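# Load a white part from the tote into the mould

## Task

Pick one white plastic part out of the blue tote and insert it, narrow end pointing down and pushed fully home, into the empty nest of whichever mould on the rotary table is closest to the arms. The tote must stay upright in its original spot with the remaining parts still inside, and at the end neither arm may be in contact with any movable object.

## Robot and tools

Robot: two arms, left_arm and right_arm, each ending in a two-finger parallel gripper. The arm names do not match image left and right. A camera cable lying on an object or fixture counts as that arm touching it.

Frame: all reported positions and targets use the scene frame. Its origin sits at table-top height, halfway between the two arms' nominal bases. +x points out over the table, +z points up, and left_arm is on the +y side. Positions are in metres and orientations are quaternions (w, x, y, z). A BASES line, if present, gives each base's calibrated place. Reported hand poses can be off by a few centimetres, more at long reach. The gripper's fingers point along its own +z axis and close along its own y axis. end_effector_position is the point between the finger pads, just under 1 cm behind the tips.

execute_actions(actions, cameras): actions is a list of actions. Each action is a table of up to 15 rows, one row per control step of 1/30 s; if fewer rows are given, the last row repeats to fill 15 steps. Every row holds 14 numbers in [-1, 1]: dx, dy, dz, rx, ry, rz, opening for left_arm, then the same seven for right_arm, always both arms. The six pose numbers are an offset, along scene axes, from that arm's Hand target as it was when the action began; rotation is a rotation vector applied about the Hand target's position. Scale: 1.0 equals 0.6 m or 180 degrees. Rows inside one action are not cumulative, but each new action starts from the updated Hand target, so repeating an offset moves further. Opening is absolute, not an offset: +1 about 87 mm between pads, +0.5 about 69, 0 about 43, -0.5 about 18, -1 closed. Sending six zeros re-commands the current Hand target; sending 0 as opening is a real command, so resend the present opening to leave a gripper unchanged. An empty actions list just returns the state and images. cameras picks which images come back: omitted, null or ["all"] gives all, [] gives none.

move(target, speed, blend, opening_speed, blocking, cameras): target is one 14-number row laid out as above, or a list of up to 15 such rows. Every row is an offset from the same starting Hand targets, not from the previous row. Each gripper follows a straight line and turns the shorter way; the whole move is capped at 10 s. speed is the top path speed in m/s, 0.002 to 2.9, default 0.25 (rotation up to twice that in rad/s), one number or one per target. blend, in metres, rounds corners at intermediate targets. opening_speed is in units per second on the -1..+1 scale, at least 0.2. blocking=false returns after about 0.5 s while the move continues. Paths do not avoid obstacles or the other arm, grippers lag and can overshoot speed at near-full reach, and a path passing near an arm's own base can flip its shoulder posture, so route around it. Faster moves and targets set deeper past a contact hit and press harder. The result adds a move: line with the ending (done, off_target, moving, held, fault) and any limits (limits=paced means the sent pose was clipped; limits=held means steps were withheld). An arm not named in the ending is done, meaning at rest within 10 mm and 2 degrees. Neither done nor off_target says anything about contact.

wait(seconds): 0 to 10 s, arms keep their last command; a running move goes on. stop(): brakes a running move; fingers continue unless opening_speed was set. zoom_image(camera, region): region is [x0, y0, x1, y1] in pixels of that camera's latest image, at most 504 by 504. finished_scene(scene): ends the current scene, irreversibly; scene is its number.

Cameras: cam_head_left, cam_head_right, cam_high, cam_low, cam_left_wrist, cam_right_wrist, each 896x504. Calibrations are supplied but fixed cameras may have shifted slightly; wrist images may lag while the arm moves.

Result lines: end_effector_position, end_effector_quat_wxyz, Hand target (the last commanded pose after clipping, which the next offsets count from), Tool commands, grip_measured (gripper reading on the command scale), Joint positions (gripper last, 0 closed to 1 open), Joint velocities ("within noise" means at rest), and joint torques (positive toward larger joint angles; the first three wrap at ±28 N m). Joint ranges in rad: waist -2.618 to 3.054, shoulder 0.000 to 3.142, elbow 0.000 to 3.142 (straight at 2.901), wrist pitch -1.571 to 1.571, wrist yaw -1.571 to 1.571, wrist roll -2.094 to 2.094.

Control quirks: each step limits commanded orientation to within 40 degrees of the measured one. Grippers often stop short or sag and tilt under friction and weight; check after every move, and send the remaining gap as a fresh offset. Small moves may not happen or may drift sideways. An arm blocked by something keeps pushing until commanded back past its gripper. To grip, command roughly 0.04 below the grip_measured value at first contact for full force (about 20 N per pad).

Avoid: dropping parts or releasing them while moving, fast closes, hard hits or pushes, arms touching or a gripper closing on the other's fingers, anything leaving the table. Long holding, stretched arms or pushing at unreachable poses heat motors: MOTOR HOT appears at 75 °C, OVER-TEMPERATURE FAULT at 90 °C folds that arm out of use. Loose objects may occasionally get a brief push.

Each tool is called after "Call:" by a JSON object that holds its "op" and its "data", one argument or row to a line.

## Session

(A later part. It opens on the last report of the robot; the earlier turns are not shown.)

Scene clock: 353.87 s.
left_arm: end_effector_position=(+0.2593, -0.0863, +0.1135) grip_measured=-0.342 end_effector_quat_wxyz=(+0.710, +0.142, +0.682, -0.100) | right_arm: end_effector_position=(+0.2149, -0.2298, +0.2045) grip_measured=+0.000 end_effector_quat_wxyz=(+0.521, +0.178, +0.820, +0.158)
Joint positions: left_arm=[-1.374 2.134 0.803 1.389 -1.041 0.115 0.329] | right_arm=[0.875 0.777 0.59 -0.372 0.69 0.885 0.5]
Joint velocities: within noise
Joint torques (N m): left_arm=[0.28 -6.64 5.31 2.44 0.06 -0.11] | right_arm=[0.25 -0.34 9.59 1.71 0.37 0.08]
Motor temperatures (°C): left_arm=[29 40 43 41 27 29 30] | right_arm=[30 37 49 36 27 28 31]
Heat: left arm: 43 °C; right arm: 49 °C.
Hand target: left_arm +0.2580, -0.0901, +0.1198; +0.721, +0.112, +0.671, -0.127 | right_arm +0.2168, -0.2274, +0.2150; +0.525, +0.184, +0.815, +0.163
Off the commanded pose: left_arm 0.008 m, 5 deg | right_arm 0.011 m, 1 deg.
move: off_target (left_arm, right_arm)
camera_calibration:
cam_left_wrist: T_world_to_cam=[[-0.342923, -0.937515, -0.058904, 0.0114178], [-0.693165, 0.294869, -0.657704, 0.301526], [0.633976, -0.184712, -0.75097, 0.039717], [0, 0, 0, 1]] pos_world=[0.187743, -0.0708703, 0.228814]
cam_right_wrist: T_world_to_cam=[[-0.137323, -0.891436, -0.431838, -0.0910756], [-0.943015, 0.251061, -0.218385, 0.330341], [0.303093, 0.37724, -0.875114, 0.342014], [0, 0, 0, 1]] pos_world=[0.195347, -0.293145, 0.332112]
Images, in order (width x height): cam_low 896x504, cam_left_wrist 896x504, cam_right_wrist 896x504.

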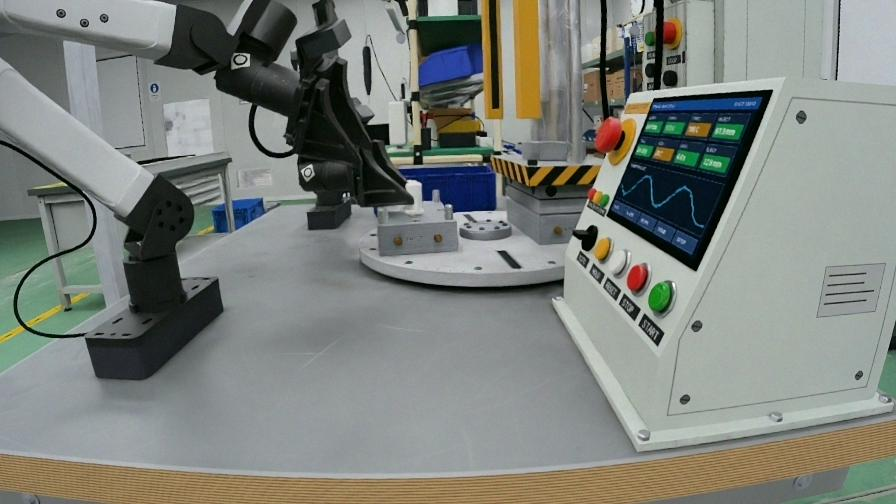

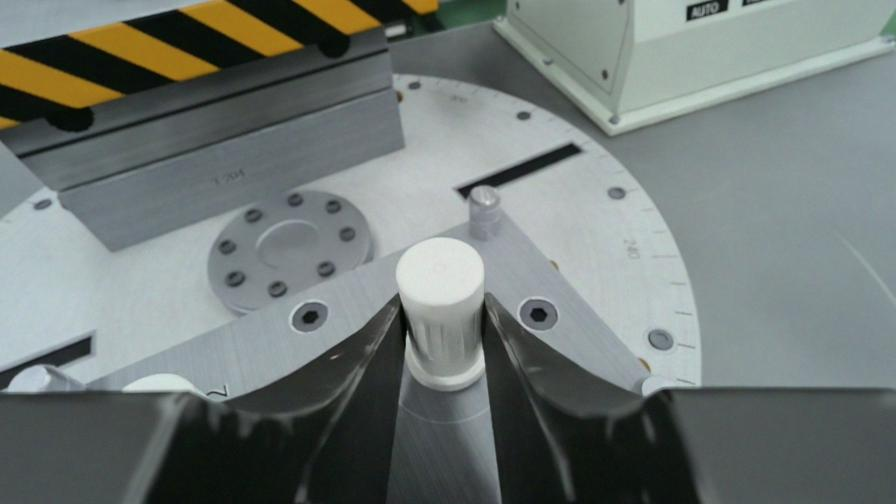

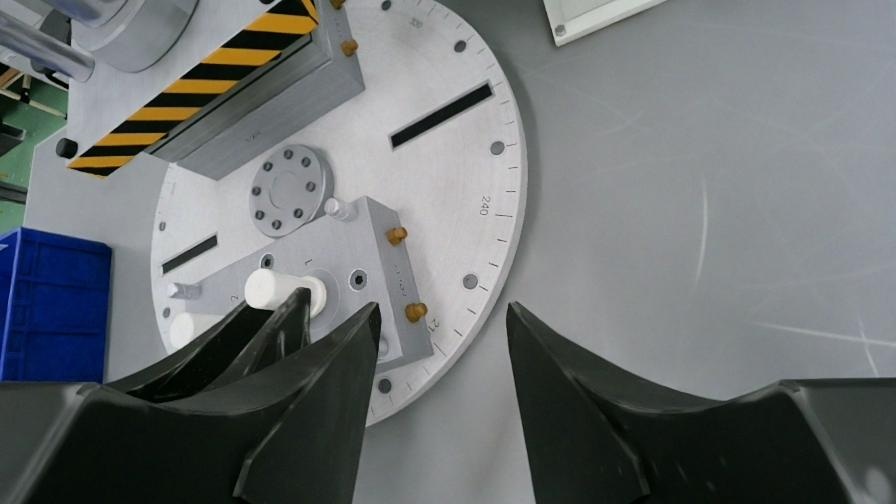

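Call:
{"op": "move", "data": {
  "target": [0.000,0.0005,-0.009, 0,0,0, -0.5, 0,0,0,0,0,0,0],
  "speed": 0.02,
  "cameras": ["cam_left_wrist","cam_right_wrist","cam_low"]
}}

Call:
{"op": "zoom_image", "data": {
  "camera": "cam_right_wrist",
  "region": [150, 200, 400, 400]
}}

Call:
{"op": "zoom_image", "data": {
  "camera": "cam_low",
  "region": [370, 170, 450, 240]
}}

Scene clock: 361.00 s.
left_arm: end_effector_position=(+0.2593, -0.0863, +0.1085) grip_measured=-0.342 end_effector_quat_wxyz=(+0.710, +0.141, +0.682, -0.100) | right_arm: end_effector_position=(+0.2149, -0.2298, +0.2045) grip_measured=+0.000 end_effector_quat_wxyz=(+0.521, +0.178, +0.820, +0.158)
Joint positions: left_arm=[-1.374 2.154 0.803 1.409 -1.041 0.114 0.329] | right_arm=[0.875 0.777 0.59 -0.372 0.69 0.885 0.5]
Joint velocities: within noise
Joint torques (N m): left_arm=[0.28 -6.65 5.14 2.42 0.06 -0.1] | right_arm=[0.2 -0.27 9.61 1.7 0.41 0.07]
Motor temperatures (°C): left_arm=[29 40 43 41 27 29 30] | right_arm=[30 37 49 36 27 28 31]
Heat: left arm: 43 °C; right arm: 49 °C.
Hand target: left_arm +0.2580, -0.0898, +0.1144; +0.721, +0.112, +0.672, -0.127 | right_arm +0.2168, -0.2274, +0.2151; +0.525, +0.184, +0.815, +0.163
Off the commanded pose: left_arm 0.007 m, 5 deg | right_arm 0.011 m, 1 deg.
move: off_target (left_arm, right_arm)
camera_calibration:
cam_left_wrist: T_world_to_cam=[[-0.342967, -0.937588, -0.0574649, 0.0109923], [-0.693362, 0.293953, -0.657906, 0.298264], [0.633737, -0.185796, -0.750904, 0.036028], [0, 0, 0, 1]] pos_world=[0.187742, -0.0706755, 0.223915]
cam_right_wrist: T_world_to_cam=[[-0.137323, -0.891436, -0.431838, -0.0910756], [-0.943015, 0.251061, -0.218385, 0.330341], [0.303093, 0.37724, -0.875114, 0.342014], [0, 0, 0, 1]] pos_world=[0.195347, -0.293145, 0.332112]
Images, in order (width x height): cam_low 896x504, cam_left_wrist 896x504, cam_right_wrist 896x504.

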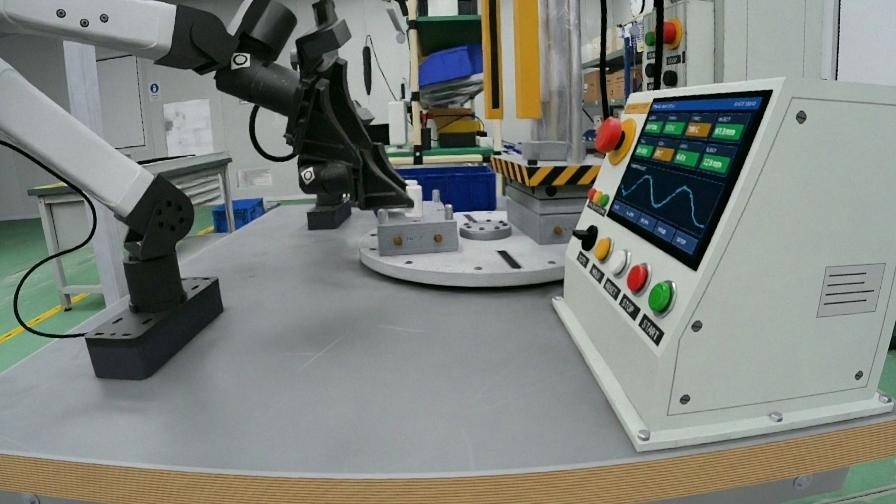

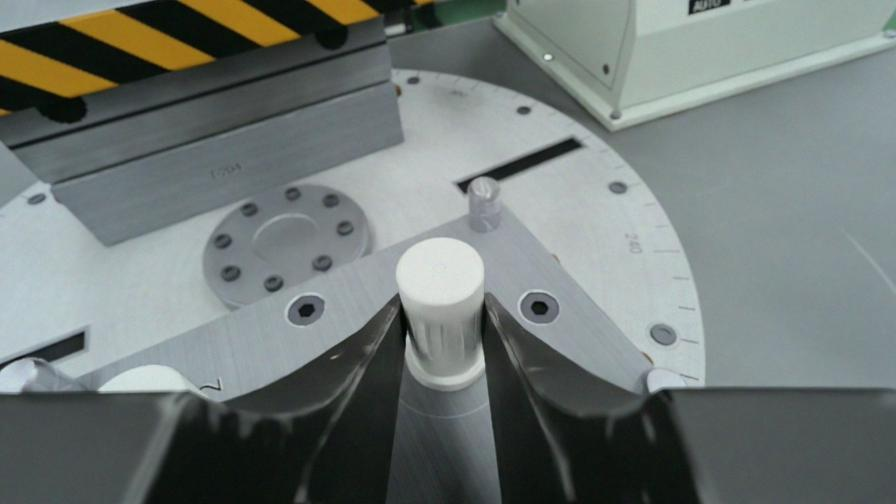

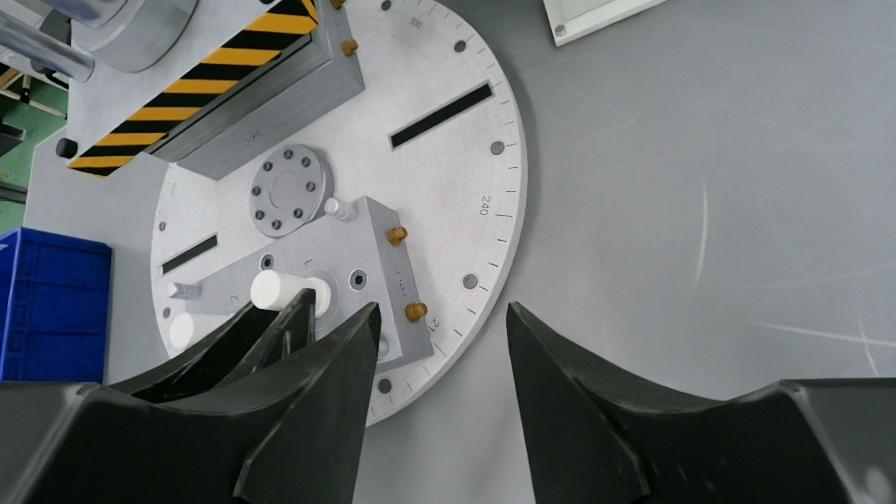

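Scaled by 2.016 from the camera's 896x504 image, which has a finer 1280x720 frame.

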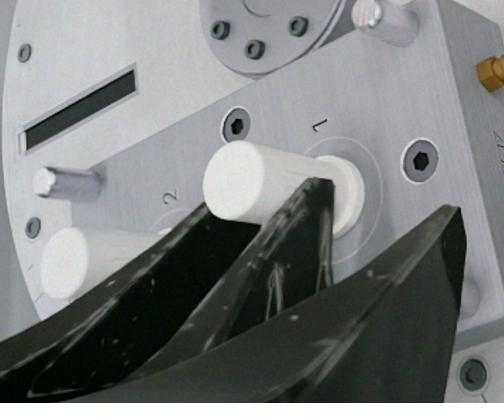

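Scaled by 6.300 from the camera's 896x504 image, which has a finer 1280x720 frame.

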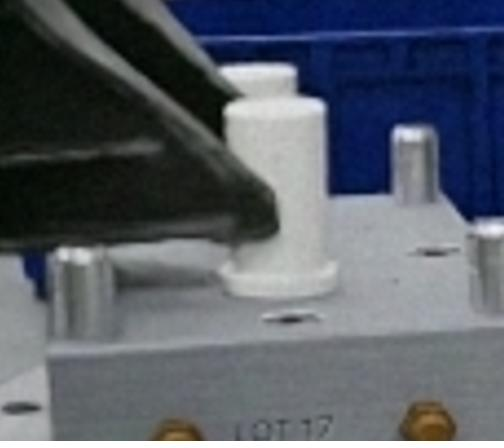

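Call:
{"op": "move", "data": {
  "target": [0.000,0.0005,-0.009, 0,0,0, -0.5, 0,0,0,0,0,0,0],
  "speed": 0.02,
  "cameras": ["cam_left_wrist","cam_right_wrist","cam_low"]
}}

Call:
{"op": "zoom_image", "data": {
  "camera": "cam_right_wrist",
  "region": [150, 200, 400, 400]
}}

Call:
{"op": "zoom_image", "data": {
  "camera": "cam_low",
  "region": [370, 170, 450, 240]
}}

Scene clock: 386.93 s.
left_arm: end_effector_position=(+0.2595, -0.0858, +0.1079) grip_measured=-0.342 end_effector_quat_wxyz=(+0.711, +0.138, +0.682, -0.101) | right_arm: end_effector_position=(+0.2149, -0.2298, +0.2045) grip_measured=+0.000 end_effector_quat_wxyz=(+0.521, +0.178, +0.820, +0.158)
Joint positions: left_arm=[-1.374 2.159 0.803 1.419 -1.044 0.114 0.329] | right_arm=[0.875 0.777 0.59 -0.372 0.69 0.885 0.5]
Joint velocities: within noise
Joint torques (N m): left_arm=[0.32 -5.6 5.09 2.48 0.1 -0.12] | right_arm=[0.17 -0.29 9.48 1.7 0.38 0.1]
Motor temperatures (°C): left_arm=[29 39 43 44 27 29 30] | right_arm=[30 37 50 36 27 28 31]
Heat: left arm: 44 °C; right arm: 50 °C.
Hand target: left_arm +0.2579, -0.0895, +0.1090; +0.721, +0.112, +0.671, -0.127 | right_arm +0.2168, -0.2274, +0.2151; +0.525, +0.184, +0.815, +0.163
Off the commanded pose: left_arm 0.004 m, 5 deg | right_arm 0.011 m, 1 deg.
move: off_target (left_arm, right_arm)
camera_calibration:
cam_left_wrist: T_world_to_cam=[[-0.339316, -0.939192, -0.0527491, 0.00988205], [-0.694093, 0.287825, -0.659842, 0.297726], [0.634901, -0.187283, -0.74955, 0.0348904], [0, 0, 0, 1]] pos_world=[0.187851, -0.0698775, 0.223126]
cam_right_wrist: T_world_to_cam=[[-0.137323, -0.891436, -0.431838, -0.0910756], [-0.943015, 0.251061, -0.218385, 0.330341], [0.303093, 0.37724, -0.875114, 0.342014], [0, 0, 0, 1]] pos_world=[0.195347, -0.293145, 0.332112]
Images, in order (width x height): cam_low 896x504, cam_left_wrist 896x504, cam_right_wrist 896x504.

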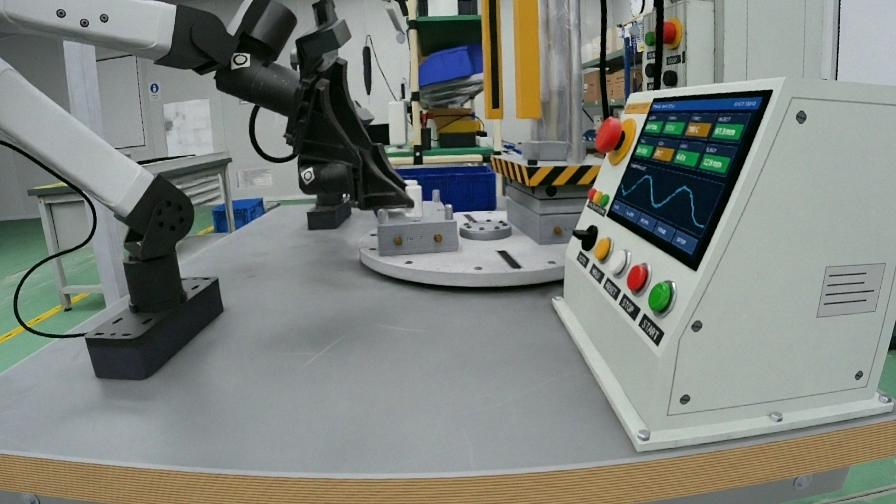

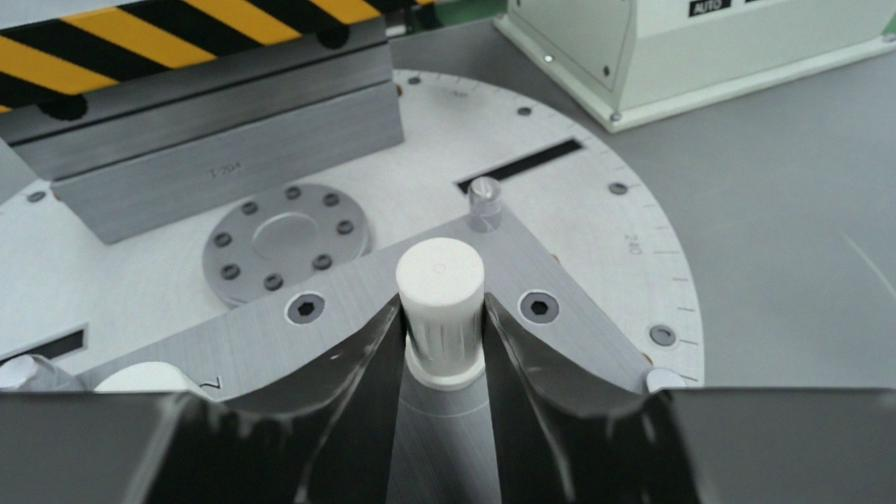

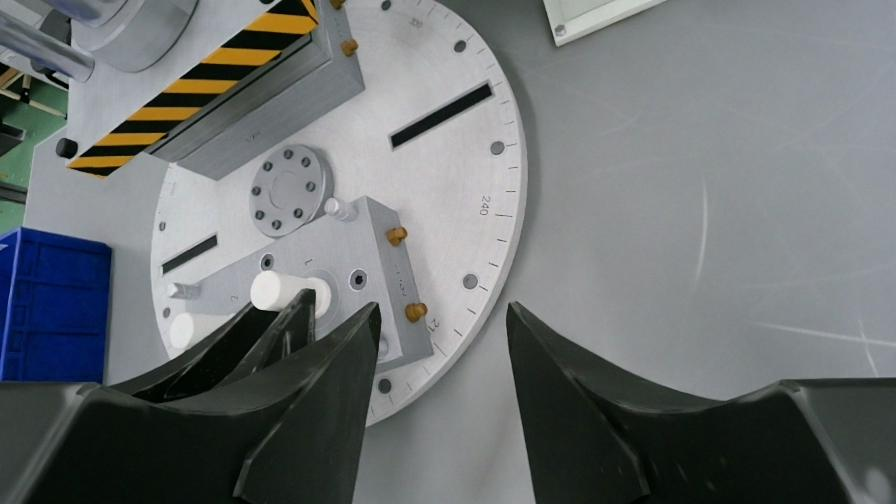

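Scaled by 2.016 from the camera's 896x504 image, which has a finer 1280x720 frame.

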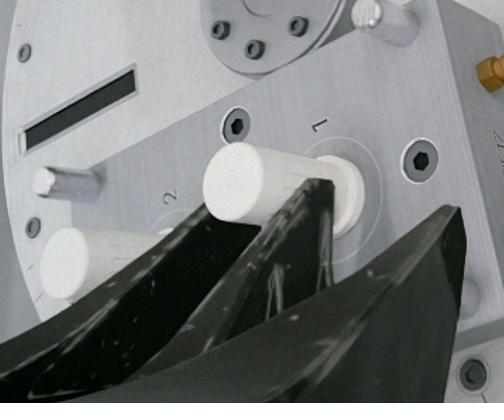

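Scaled by 6.300 from the camera's 896x504 image, which has a finer 1280x720 frame.

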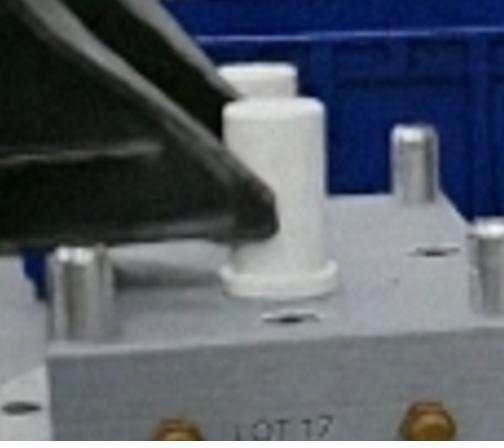

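Call:
{"op": "move", "data": {
  "target": [0.000,0.001,-0.008, 0,0,0, -0.5, 0,0,0,0,0,0,0],
  "speed": 0.02,
  "cameras": []
}}

Call:
{"op": "move", "data": {
  "target": [0.000,0,0.004, 0,0,0, -0.1, 0,0,0,0,0,0,0],
  "opening_speed": 0.4,
  "cameras": ["cam_left_wrist","cam_right_wrist","cam_low"]
}}

Call:
{"op": "zoom_image", "data": {
  "camera": "cam_right_wrist",
  "region": [150, 200, 400, 400]
}}

Call:
{"op": "zoom_image", "data": {
  "camera": "cam_low",
  "region": [370, 170, 450, 240]
}}

Scene clock: 395.47 s.
left_arm: end_effector_position=(+0.2596, -0.0854, +0.1075) grip_measured=-0.342 end_effector_quat_wxyz=(+0.711, +0.137, +0.682, -0.100) | right_arm: end_effector_position=(+0.2149, -0.2298, +0.2045) grip_measured=+0.000 end_effector_quat_wxyz=(+0.521, +0.178, +0.820, +0.158)
Joint positions: left_arm=[-1.374 2.16 0.803 1.42 -1.046 0.113 0.329] | right_arm=[0.875 0.777 0.59 -0.372 0.69 0.885 0.5]
Joint velocities: within noise
Joint torques (N m): left_arm=[0.34 -4.66 4.9 2.58 0.13 -0.16] | right_arm=[0.25 -0.32 9.57 1.73 0.38 0.11]
Motor temperatures (°C): left_arm=[29 39 43 44 27 29 30] | right_arm=[30 37 50 36 27 28 31]
Heat: left arm: 44 °C; right arm: 50 °C.
Hand target: left_arm +0.2579, -0.0889, +0.1041; +0.721, +0.112, +0.672, -0.127 | right_arm +0.2168, -0.2274, +0.2151; +0.525, +0.184, +0.815, +0.163
Off the commanded pose: left_arm 0.005 m, 5 deg | right_arm 0.011 m, 1 deg.
move: off_target (left_arm, right_arm)
No camera images: "cameras" was empty.

Scene clock: 396.67 s.
left_arm: end_effector_position=(+0.2595, -0.0842, +0.0981) grip_measured=-0.100 end_effector_quat_wxyz=(+0.708, +0.143, +0.685, -0.094) | right_arm: end_effector_position=(+0.2149, -0.2298, +0.2045) grip_measured=+0.000 end_effector_quat_wxyz=(+0.521, +0.178, +0.820, +0.158)
Joint positions: left_arm=[-1.374 2.183 0.803 1.42 -1.049 0.109 0.45] | right_arm=[0.875 0.777 0.59 -0.372 0.69 0.885 0.5]
Joint velocities: within noise
Joint torques (N m): left_arm=[0.36 -6.84 4.75 2.59 0.13 -0.08] | right_arm=[0.21 -0.34 9.55 1.72 0.39 0.09]
Motor temperatures (°C): left_arm=[29 39 43 44 27 29 30] | right_arm=[30 37 50 36 28 28 31]
Heat: left arm: 44 °C; right arm: 50 °C.
Hand target: left_arm +0.2579, -0.0889, +0.1066; +0.721, +0.112, +0.671, -0.127 | right_arm +0.2168, -0.2274, +0.2151; +0.525, +0.184, +0.815, +0.163
Off the commanded pose: left_arm 0.010 m, 6 deg | right_arm 0.011 m, 1 deg.
move: off_target (left_arm, right_arm)
camera_calibration:
cam_left_wrist: T_world_to_cam=[[-0.335573, -0.939602, -0.0673692, 0.011231], [-0.699372, 0.29641, -0.6504, 0.291973], [0.631086, -0.171141, -0.756598, 0.0309487], [0, 0, 0, 1]] pos_world=[0.188435, -0.0706945, 0.214072]
cam_right_wrist: T_world_to_cam=[[-0.137323, -0.891436, -0.431838, -0.0910756], [-0.943015, 0.251061, -0.218385, 0.330341], [0.303093, 0.37724, -0.875114, 0.342014], [0, 0, 0, 1]] pos_world=[0.195347, -0.293145, 0.332112]
Images, in order (width x height): cam_low 896x504, cam_left_wrist 896x504, cam_right_wrist 896x504.

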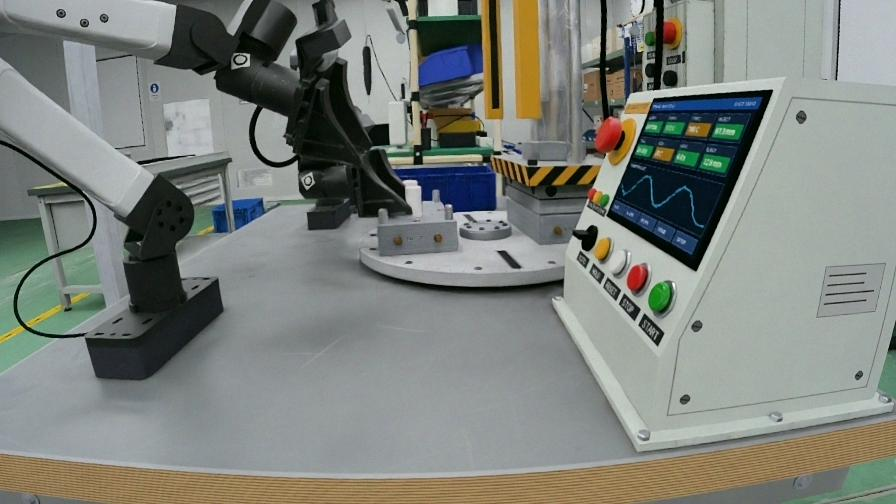

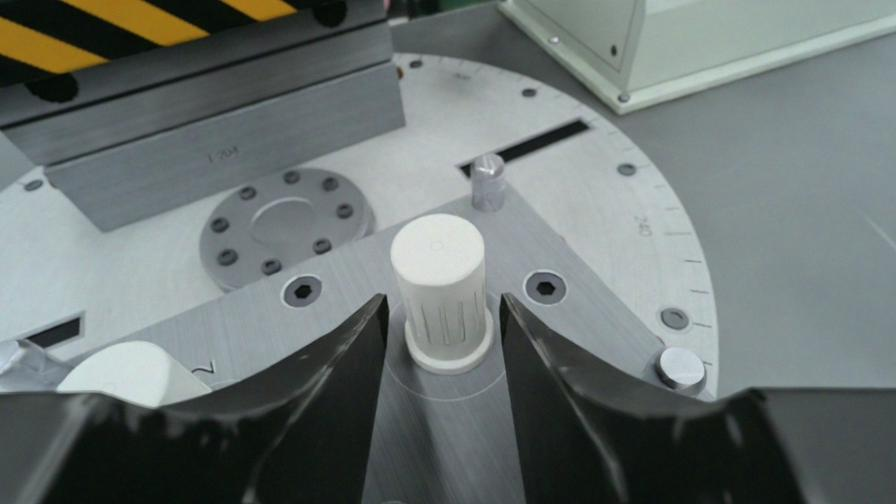

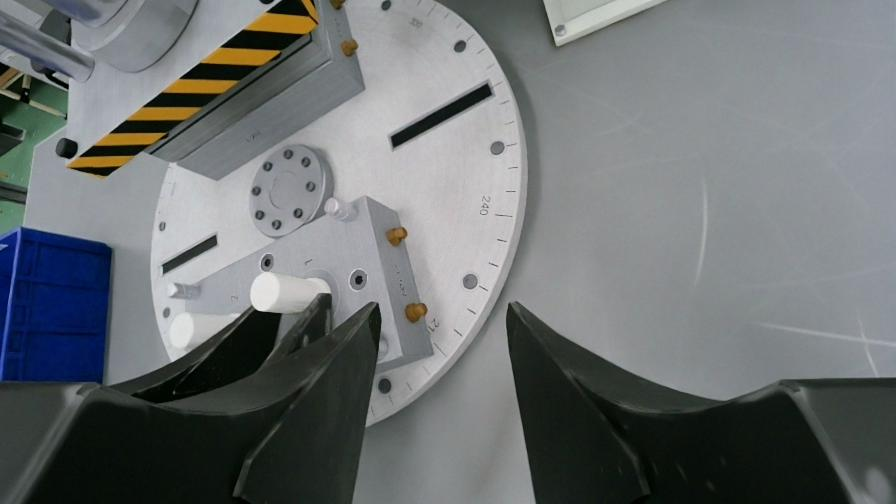

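Scaled by 2.016 from the camera's 896x504 image, which has a finer 1280x720 frame.

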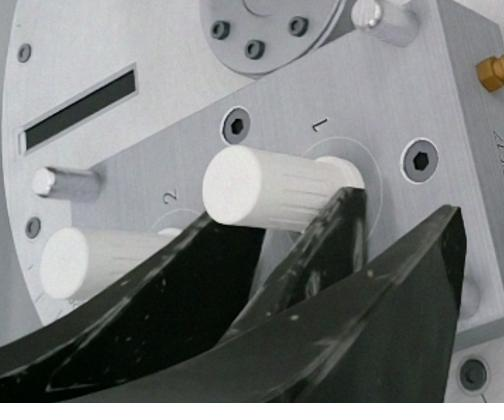

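Scaled by 6.300 from the camera's 896x504 image, which has a finer 1280x720 frame.

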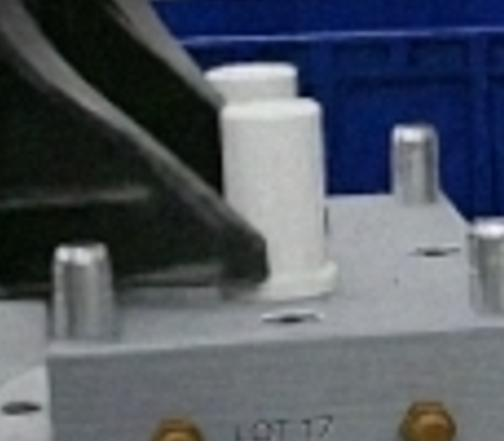

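Call:
{"op": "move", "data": {
  "target": [
    [0.0,0.008,-0.01, 0,0,0, -0.1, 0,0,0,0,0,0,0],
    [-0.19,0.076,0.0, 0,0,0, -0.1, 0,0,0,0,0,0,0]
  ],
  "speed": 0.06,
  "cameras": ["cam_left_wrist","cam_right_wrist","cam_low","cam_head_right"]
}}

Call:
{"op": "zoom_image", "data": {
  "camera": "cam_right_wrist",
  "region": [150, 200, 400, 400]
}}

Call:
{"op": "zoom_image", "data": {
  "camera": "cam_low",
  "region": [370, 170, 450, 240]
}}

Scene clock: 412.20 s.
left_arm: end_effector_position=(+0.1470, -0.0380, +0.0832) grip_measured=-0.100 end_effector_quat_wxyz=(+0.699, +0.179, +0.689, -0.062) | right_arm: end_effector_position=(+0.2149, -0.2298, +0.2045) grip_measured=+0.000 end_effector_quat_wxyz=(+0.521, +0.178, +0.820, +0.158)
Joint positions: left_arm=[-1.715 2.108 0.607 1.421 -1.385 0.088 0.45] | right_arm=[0.875 0.777 0.59 -0.372 0.69 0.885 0.5]
Joint velocities: within noise
Joint torques (N m): left_arm=[0.2 -9.72 2.89 2.75 -0.08 -0.14] | right_arm=[0.2 -0.16 9.54 1.73 0.36 0.1]
Motor temperatures (°C): left_arm=[29 39 42 46 27 29 30] | right_arm=[30 37 50 36 28 28 31]
Heat: left arm: 46 °C; right arm: 50 °C.
Hand target: left_arm +0.1440, -0.0433, +0.1067; +0.721, +0.112, +0.671, -0.128 | right_arm +0.2168, -0.2274, +0.2151; +0.525, +0.184, +0.815, +0.163
Off the commanded pose: left_arm 0.024 m, 11 deg | right_arm 0.011 m, 1 deg.
joint sent to its limit (left arm) — joint 4 (wrist pitch), upper limit. The joint targets are off in orientation, not in position.
move: off_target (left_arm, right_arm)
camera_calibration:
cam_left_wrist: T_world_to_cam=[[-0.340365, -0.926909, -0.158087, 0.0246607], [-0.699269, 0.361916, -0.616473, 0.189611], [0.628629, -0.0992805, -0.771342, 0.102863], [0, 0, 0, 1]] pos_world=[0.0763201, -0.0355529, 0.200132]
cam_right_wrist: T_world_to_cam=[[-0.137323, -0.891436, -0.431838, -0.0910756], [-0.943015, 0.251061, -0.218385, 0.330341], [0.303093, 0.37724, -0.875114, 0.342014], [0, 0, 0, 1]] pos_world=[0.195347, -0.293145, 0.332112]
Images, in order (width x height): cam_head_right 896x504, cam_low 896x504, cam_left_wrist 896x504, cam_right_wrist 896x504.

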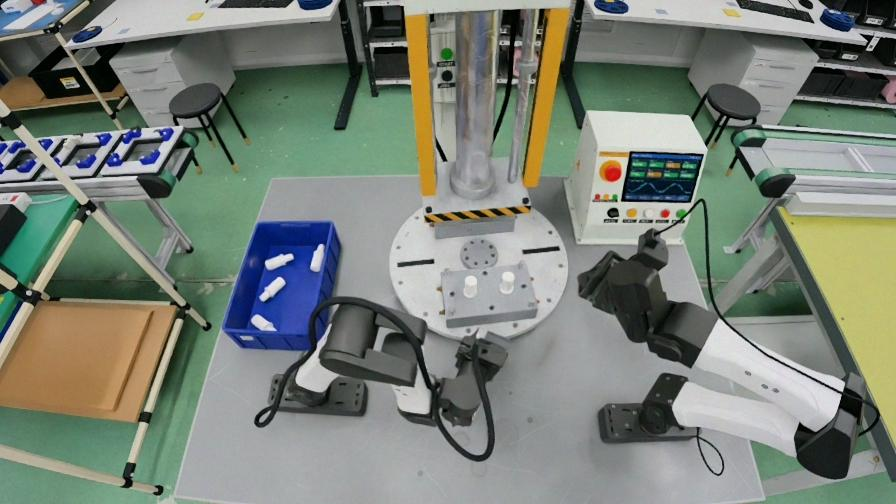

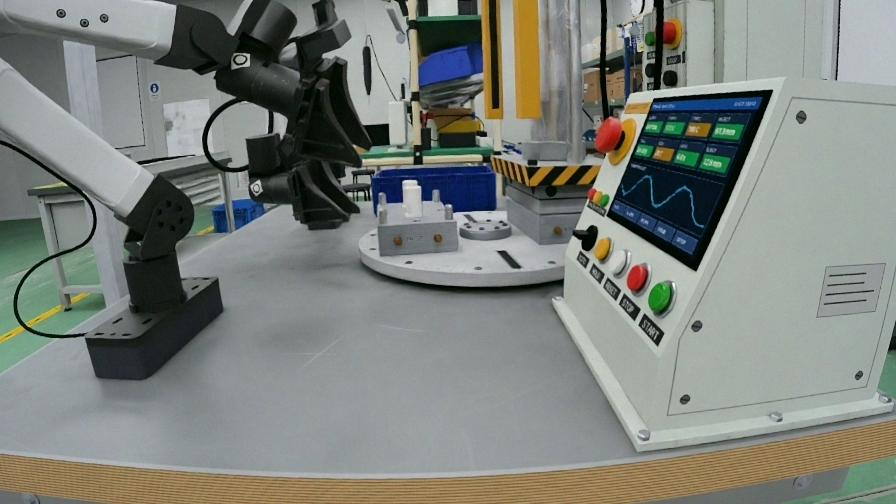

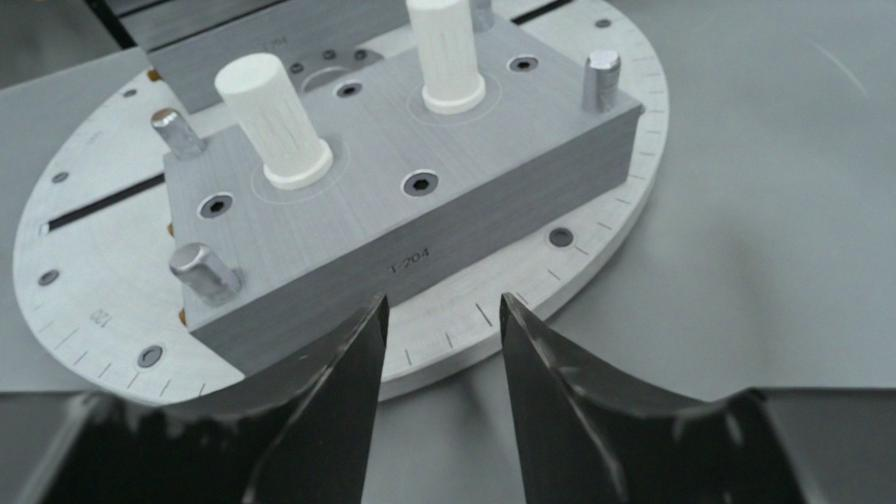

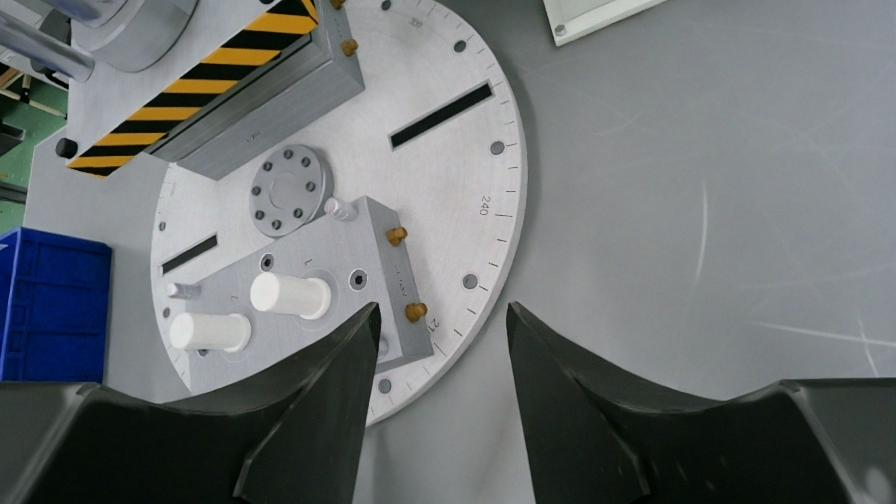

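Scaled by 2.016 from the camera's 896x504 image, which has a finer 1280x720 frame.

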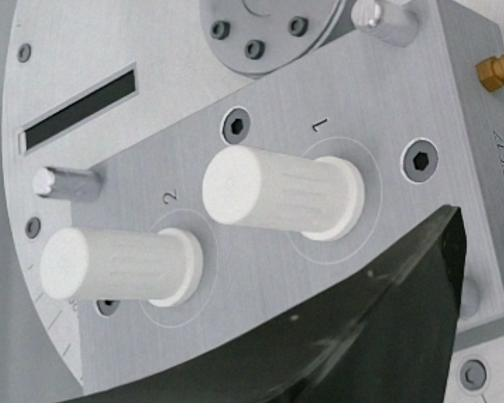

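Scaled by 6.300 from the camera's 896x504 image, which has a finer 1280x720 frame.

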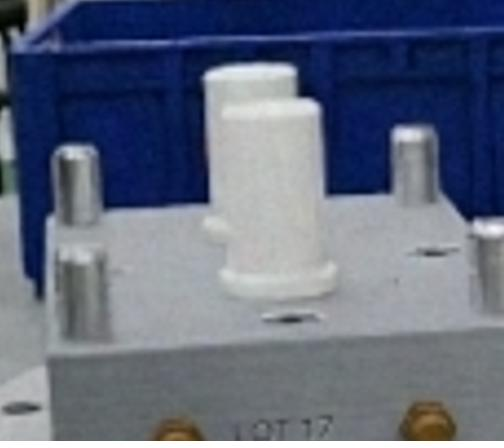

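Call:
{"op": "move", "data": {
  "target": [0.1,0.2,0.3, 0,0,0, -0.1, 0,0,0,0,0,0,0],
  "cameras": ["cam_head_left","cam_head_right","cam_low"]
}}

Scene clock: 421.00 s.
left_arm: end_effector_position=(+0.2028, +0.0789, +0.2736) grip_measured=-0.100 end_effector_quat_wxyz=(+0.720, +0.128, +0.674, -0.108) | right_arm: end_effector_position=(+0.2149, -0.2298, +0.2045) grip_measured=+0.000 end_effector_quat_wxyz=(+0.521, +0.178, +0.820, +0.158)
Joint positions: left_arm=[-1.519 0.938 0.433 0.666 -1.191 0.189 0.45] | right_arm=[0.875 0.777 0.59 -0.372 0.69 0.885 0.5]
Joint velocities: within noise
Joint torques (N m): left_arm=[1.33 -2.54 10.69 1.3 0.33 -0.14] | right_arm=[0.2 -0.27 9.59 1.69 0.38 0.11]
Motor temperatures (°C): left_arm=[29 41 42 46 27 29 30] | right_arm=[30 37 50 36 28 28 31]
Heat: left arm: 46 °C; right arm: 50 °C.
Hand target: left_arm +0.2040, +0.0767, +0.2867; +0.721, +0.112, +0.671, -0.127 | right_arm +0.2168, -0.2274, +0.2151; +0.525, +0.184, +0.815, +0.163
Off the commanded pose: left_arm 0.013 m, 3 deg | right_arm 0.011 m, 1 deg.
move: off_target (left_arm, right_arm)
Images, in order (width x height): cam_head_left 896x504, cam_head_right 896x504, cam_low 896x504.

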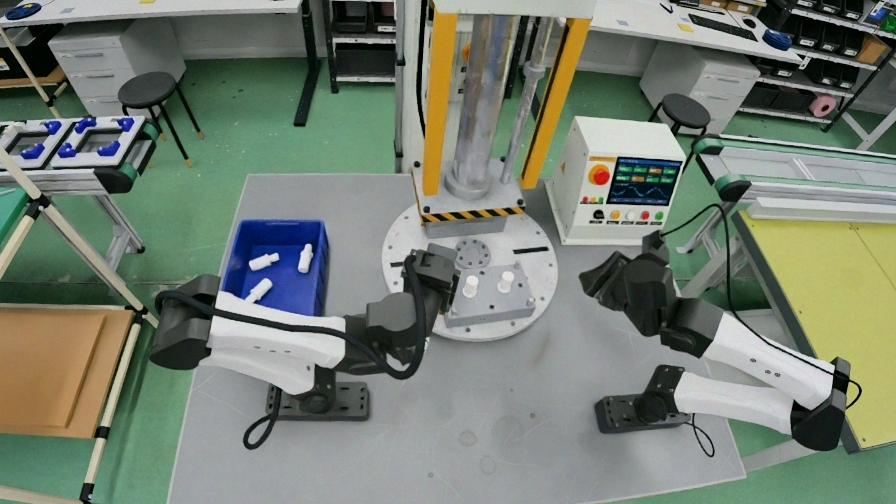

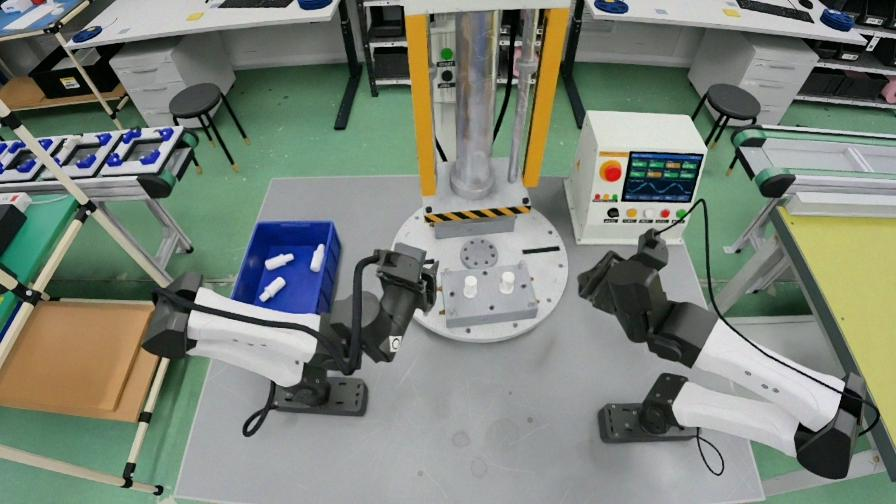

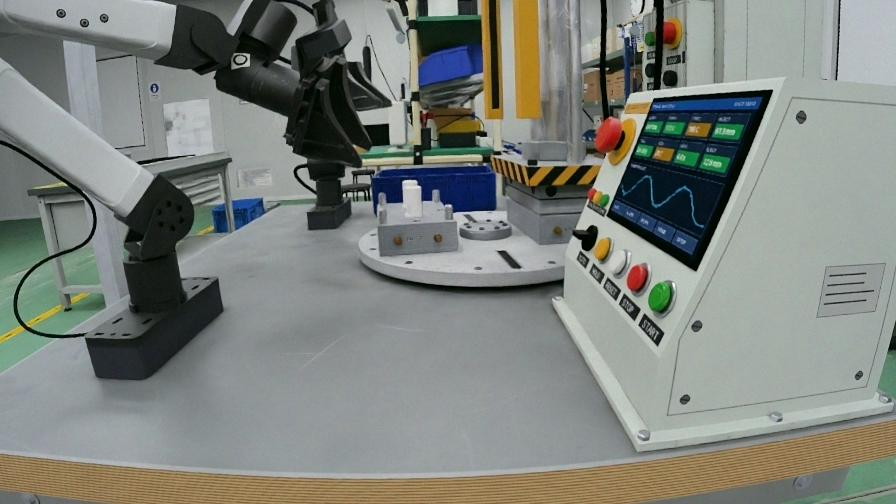

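Call:
{"op": "finished_scene", "data": {
  "scene": 1
}}

The scene is finished: the task was done.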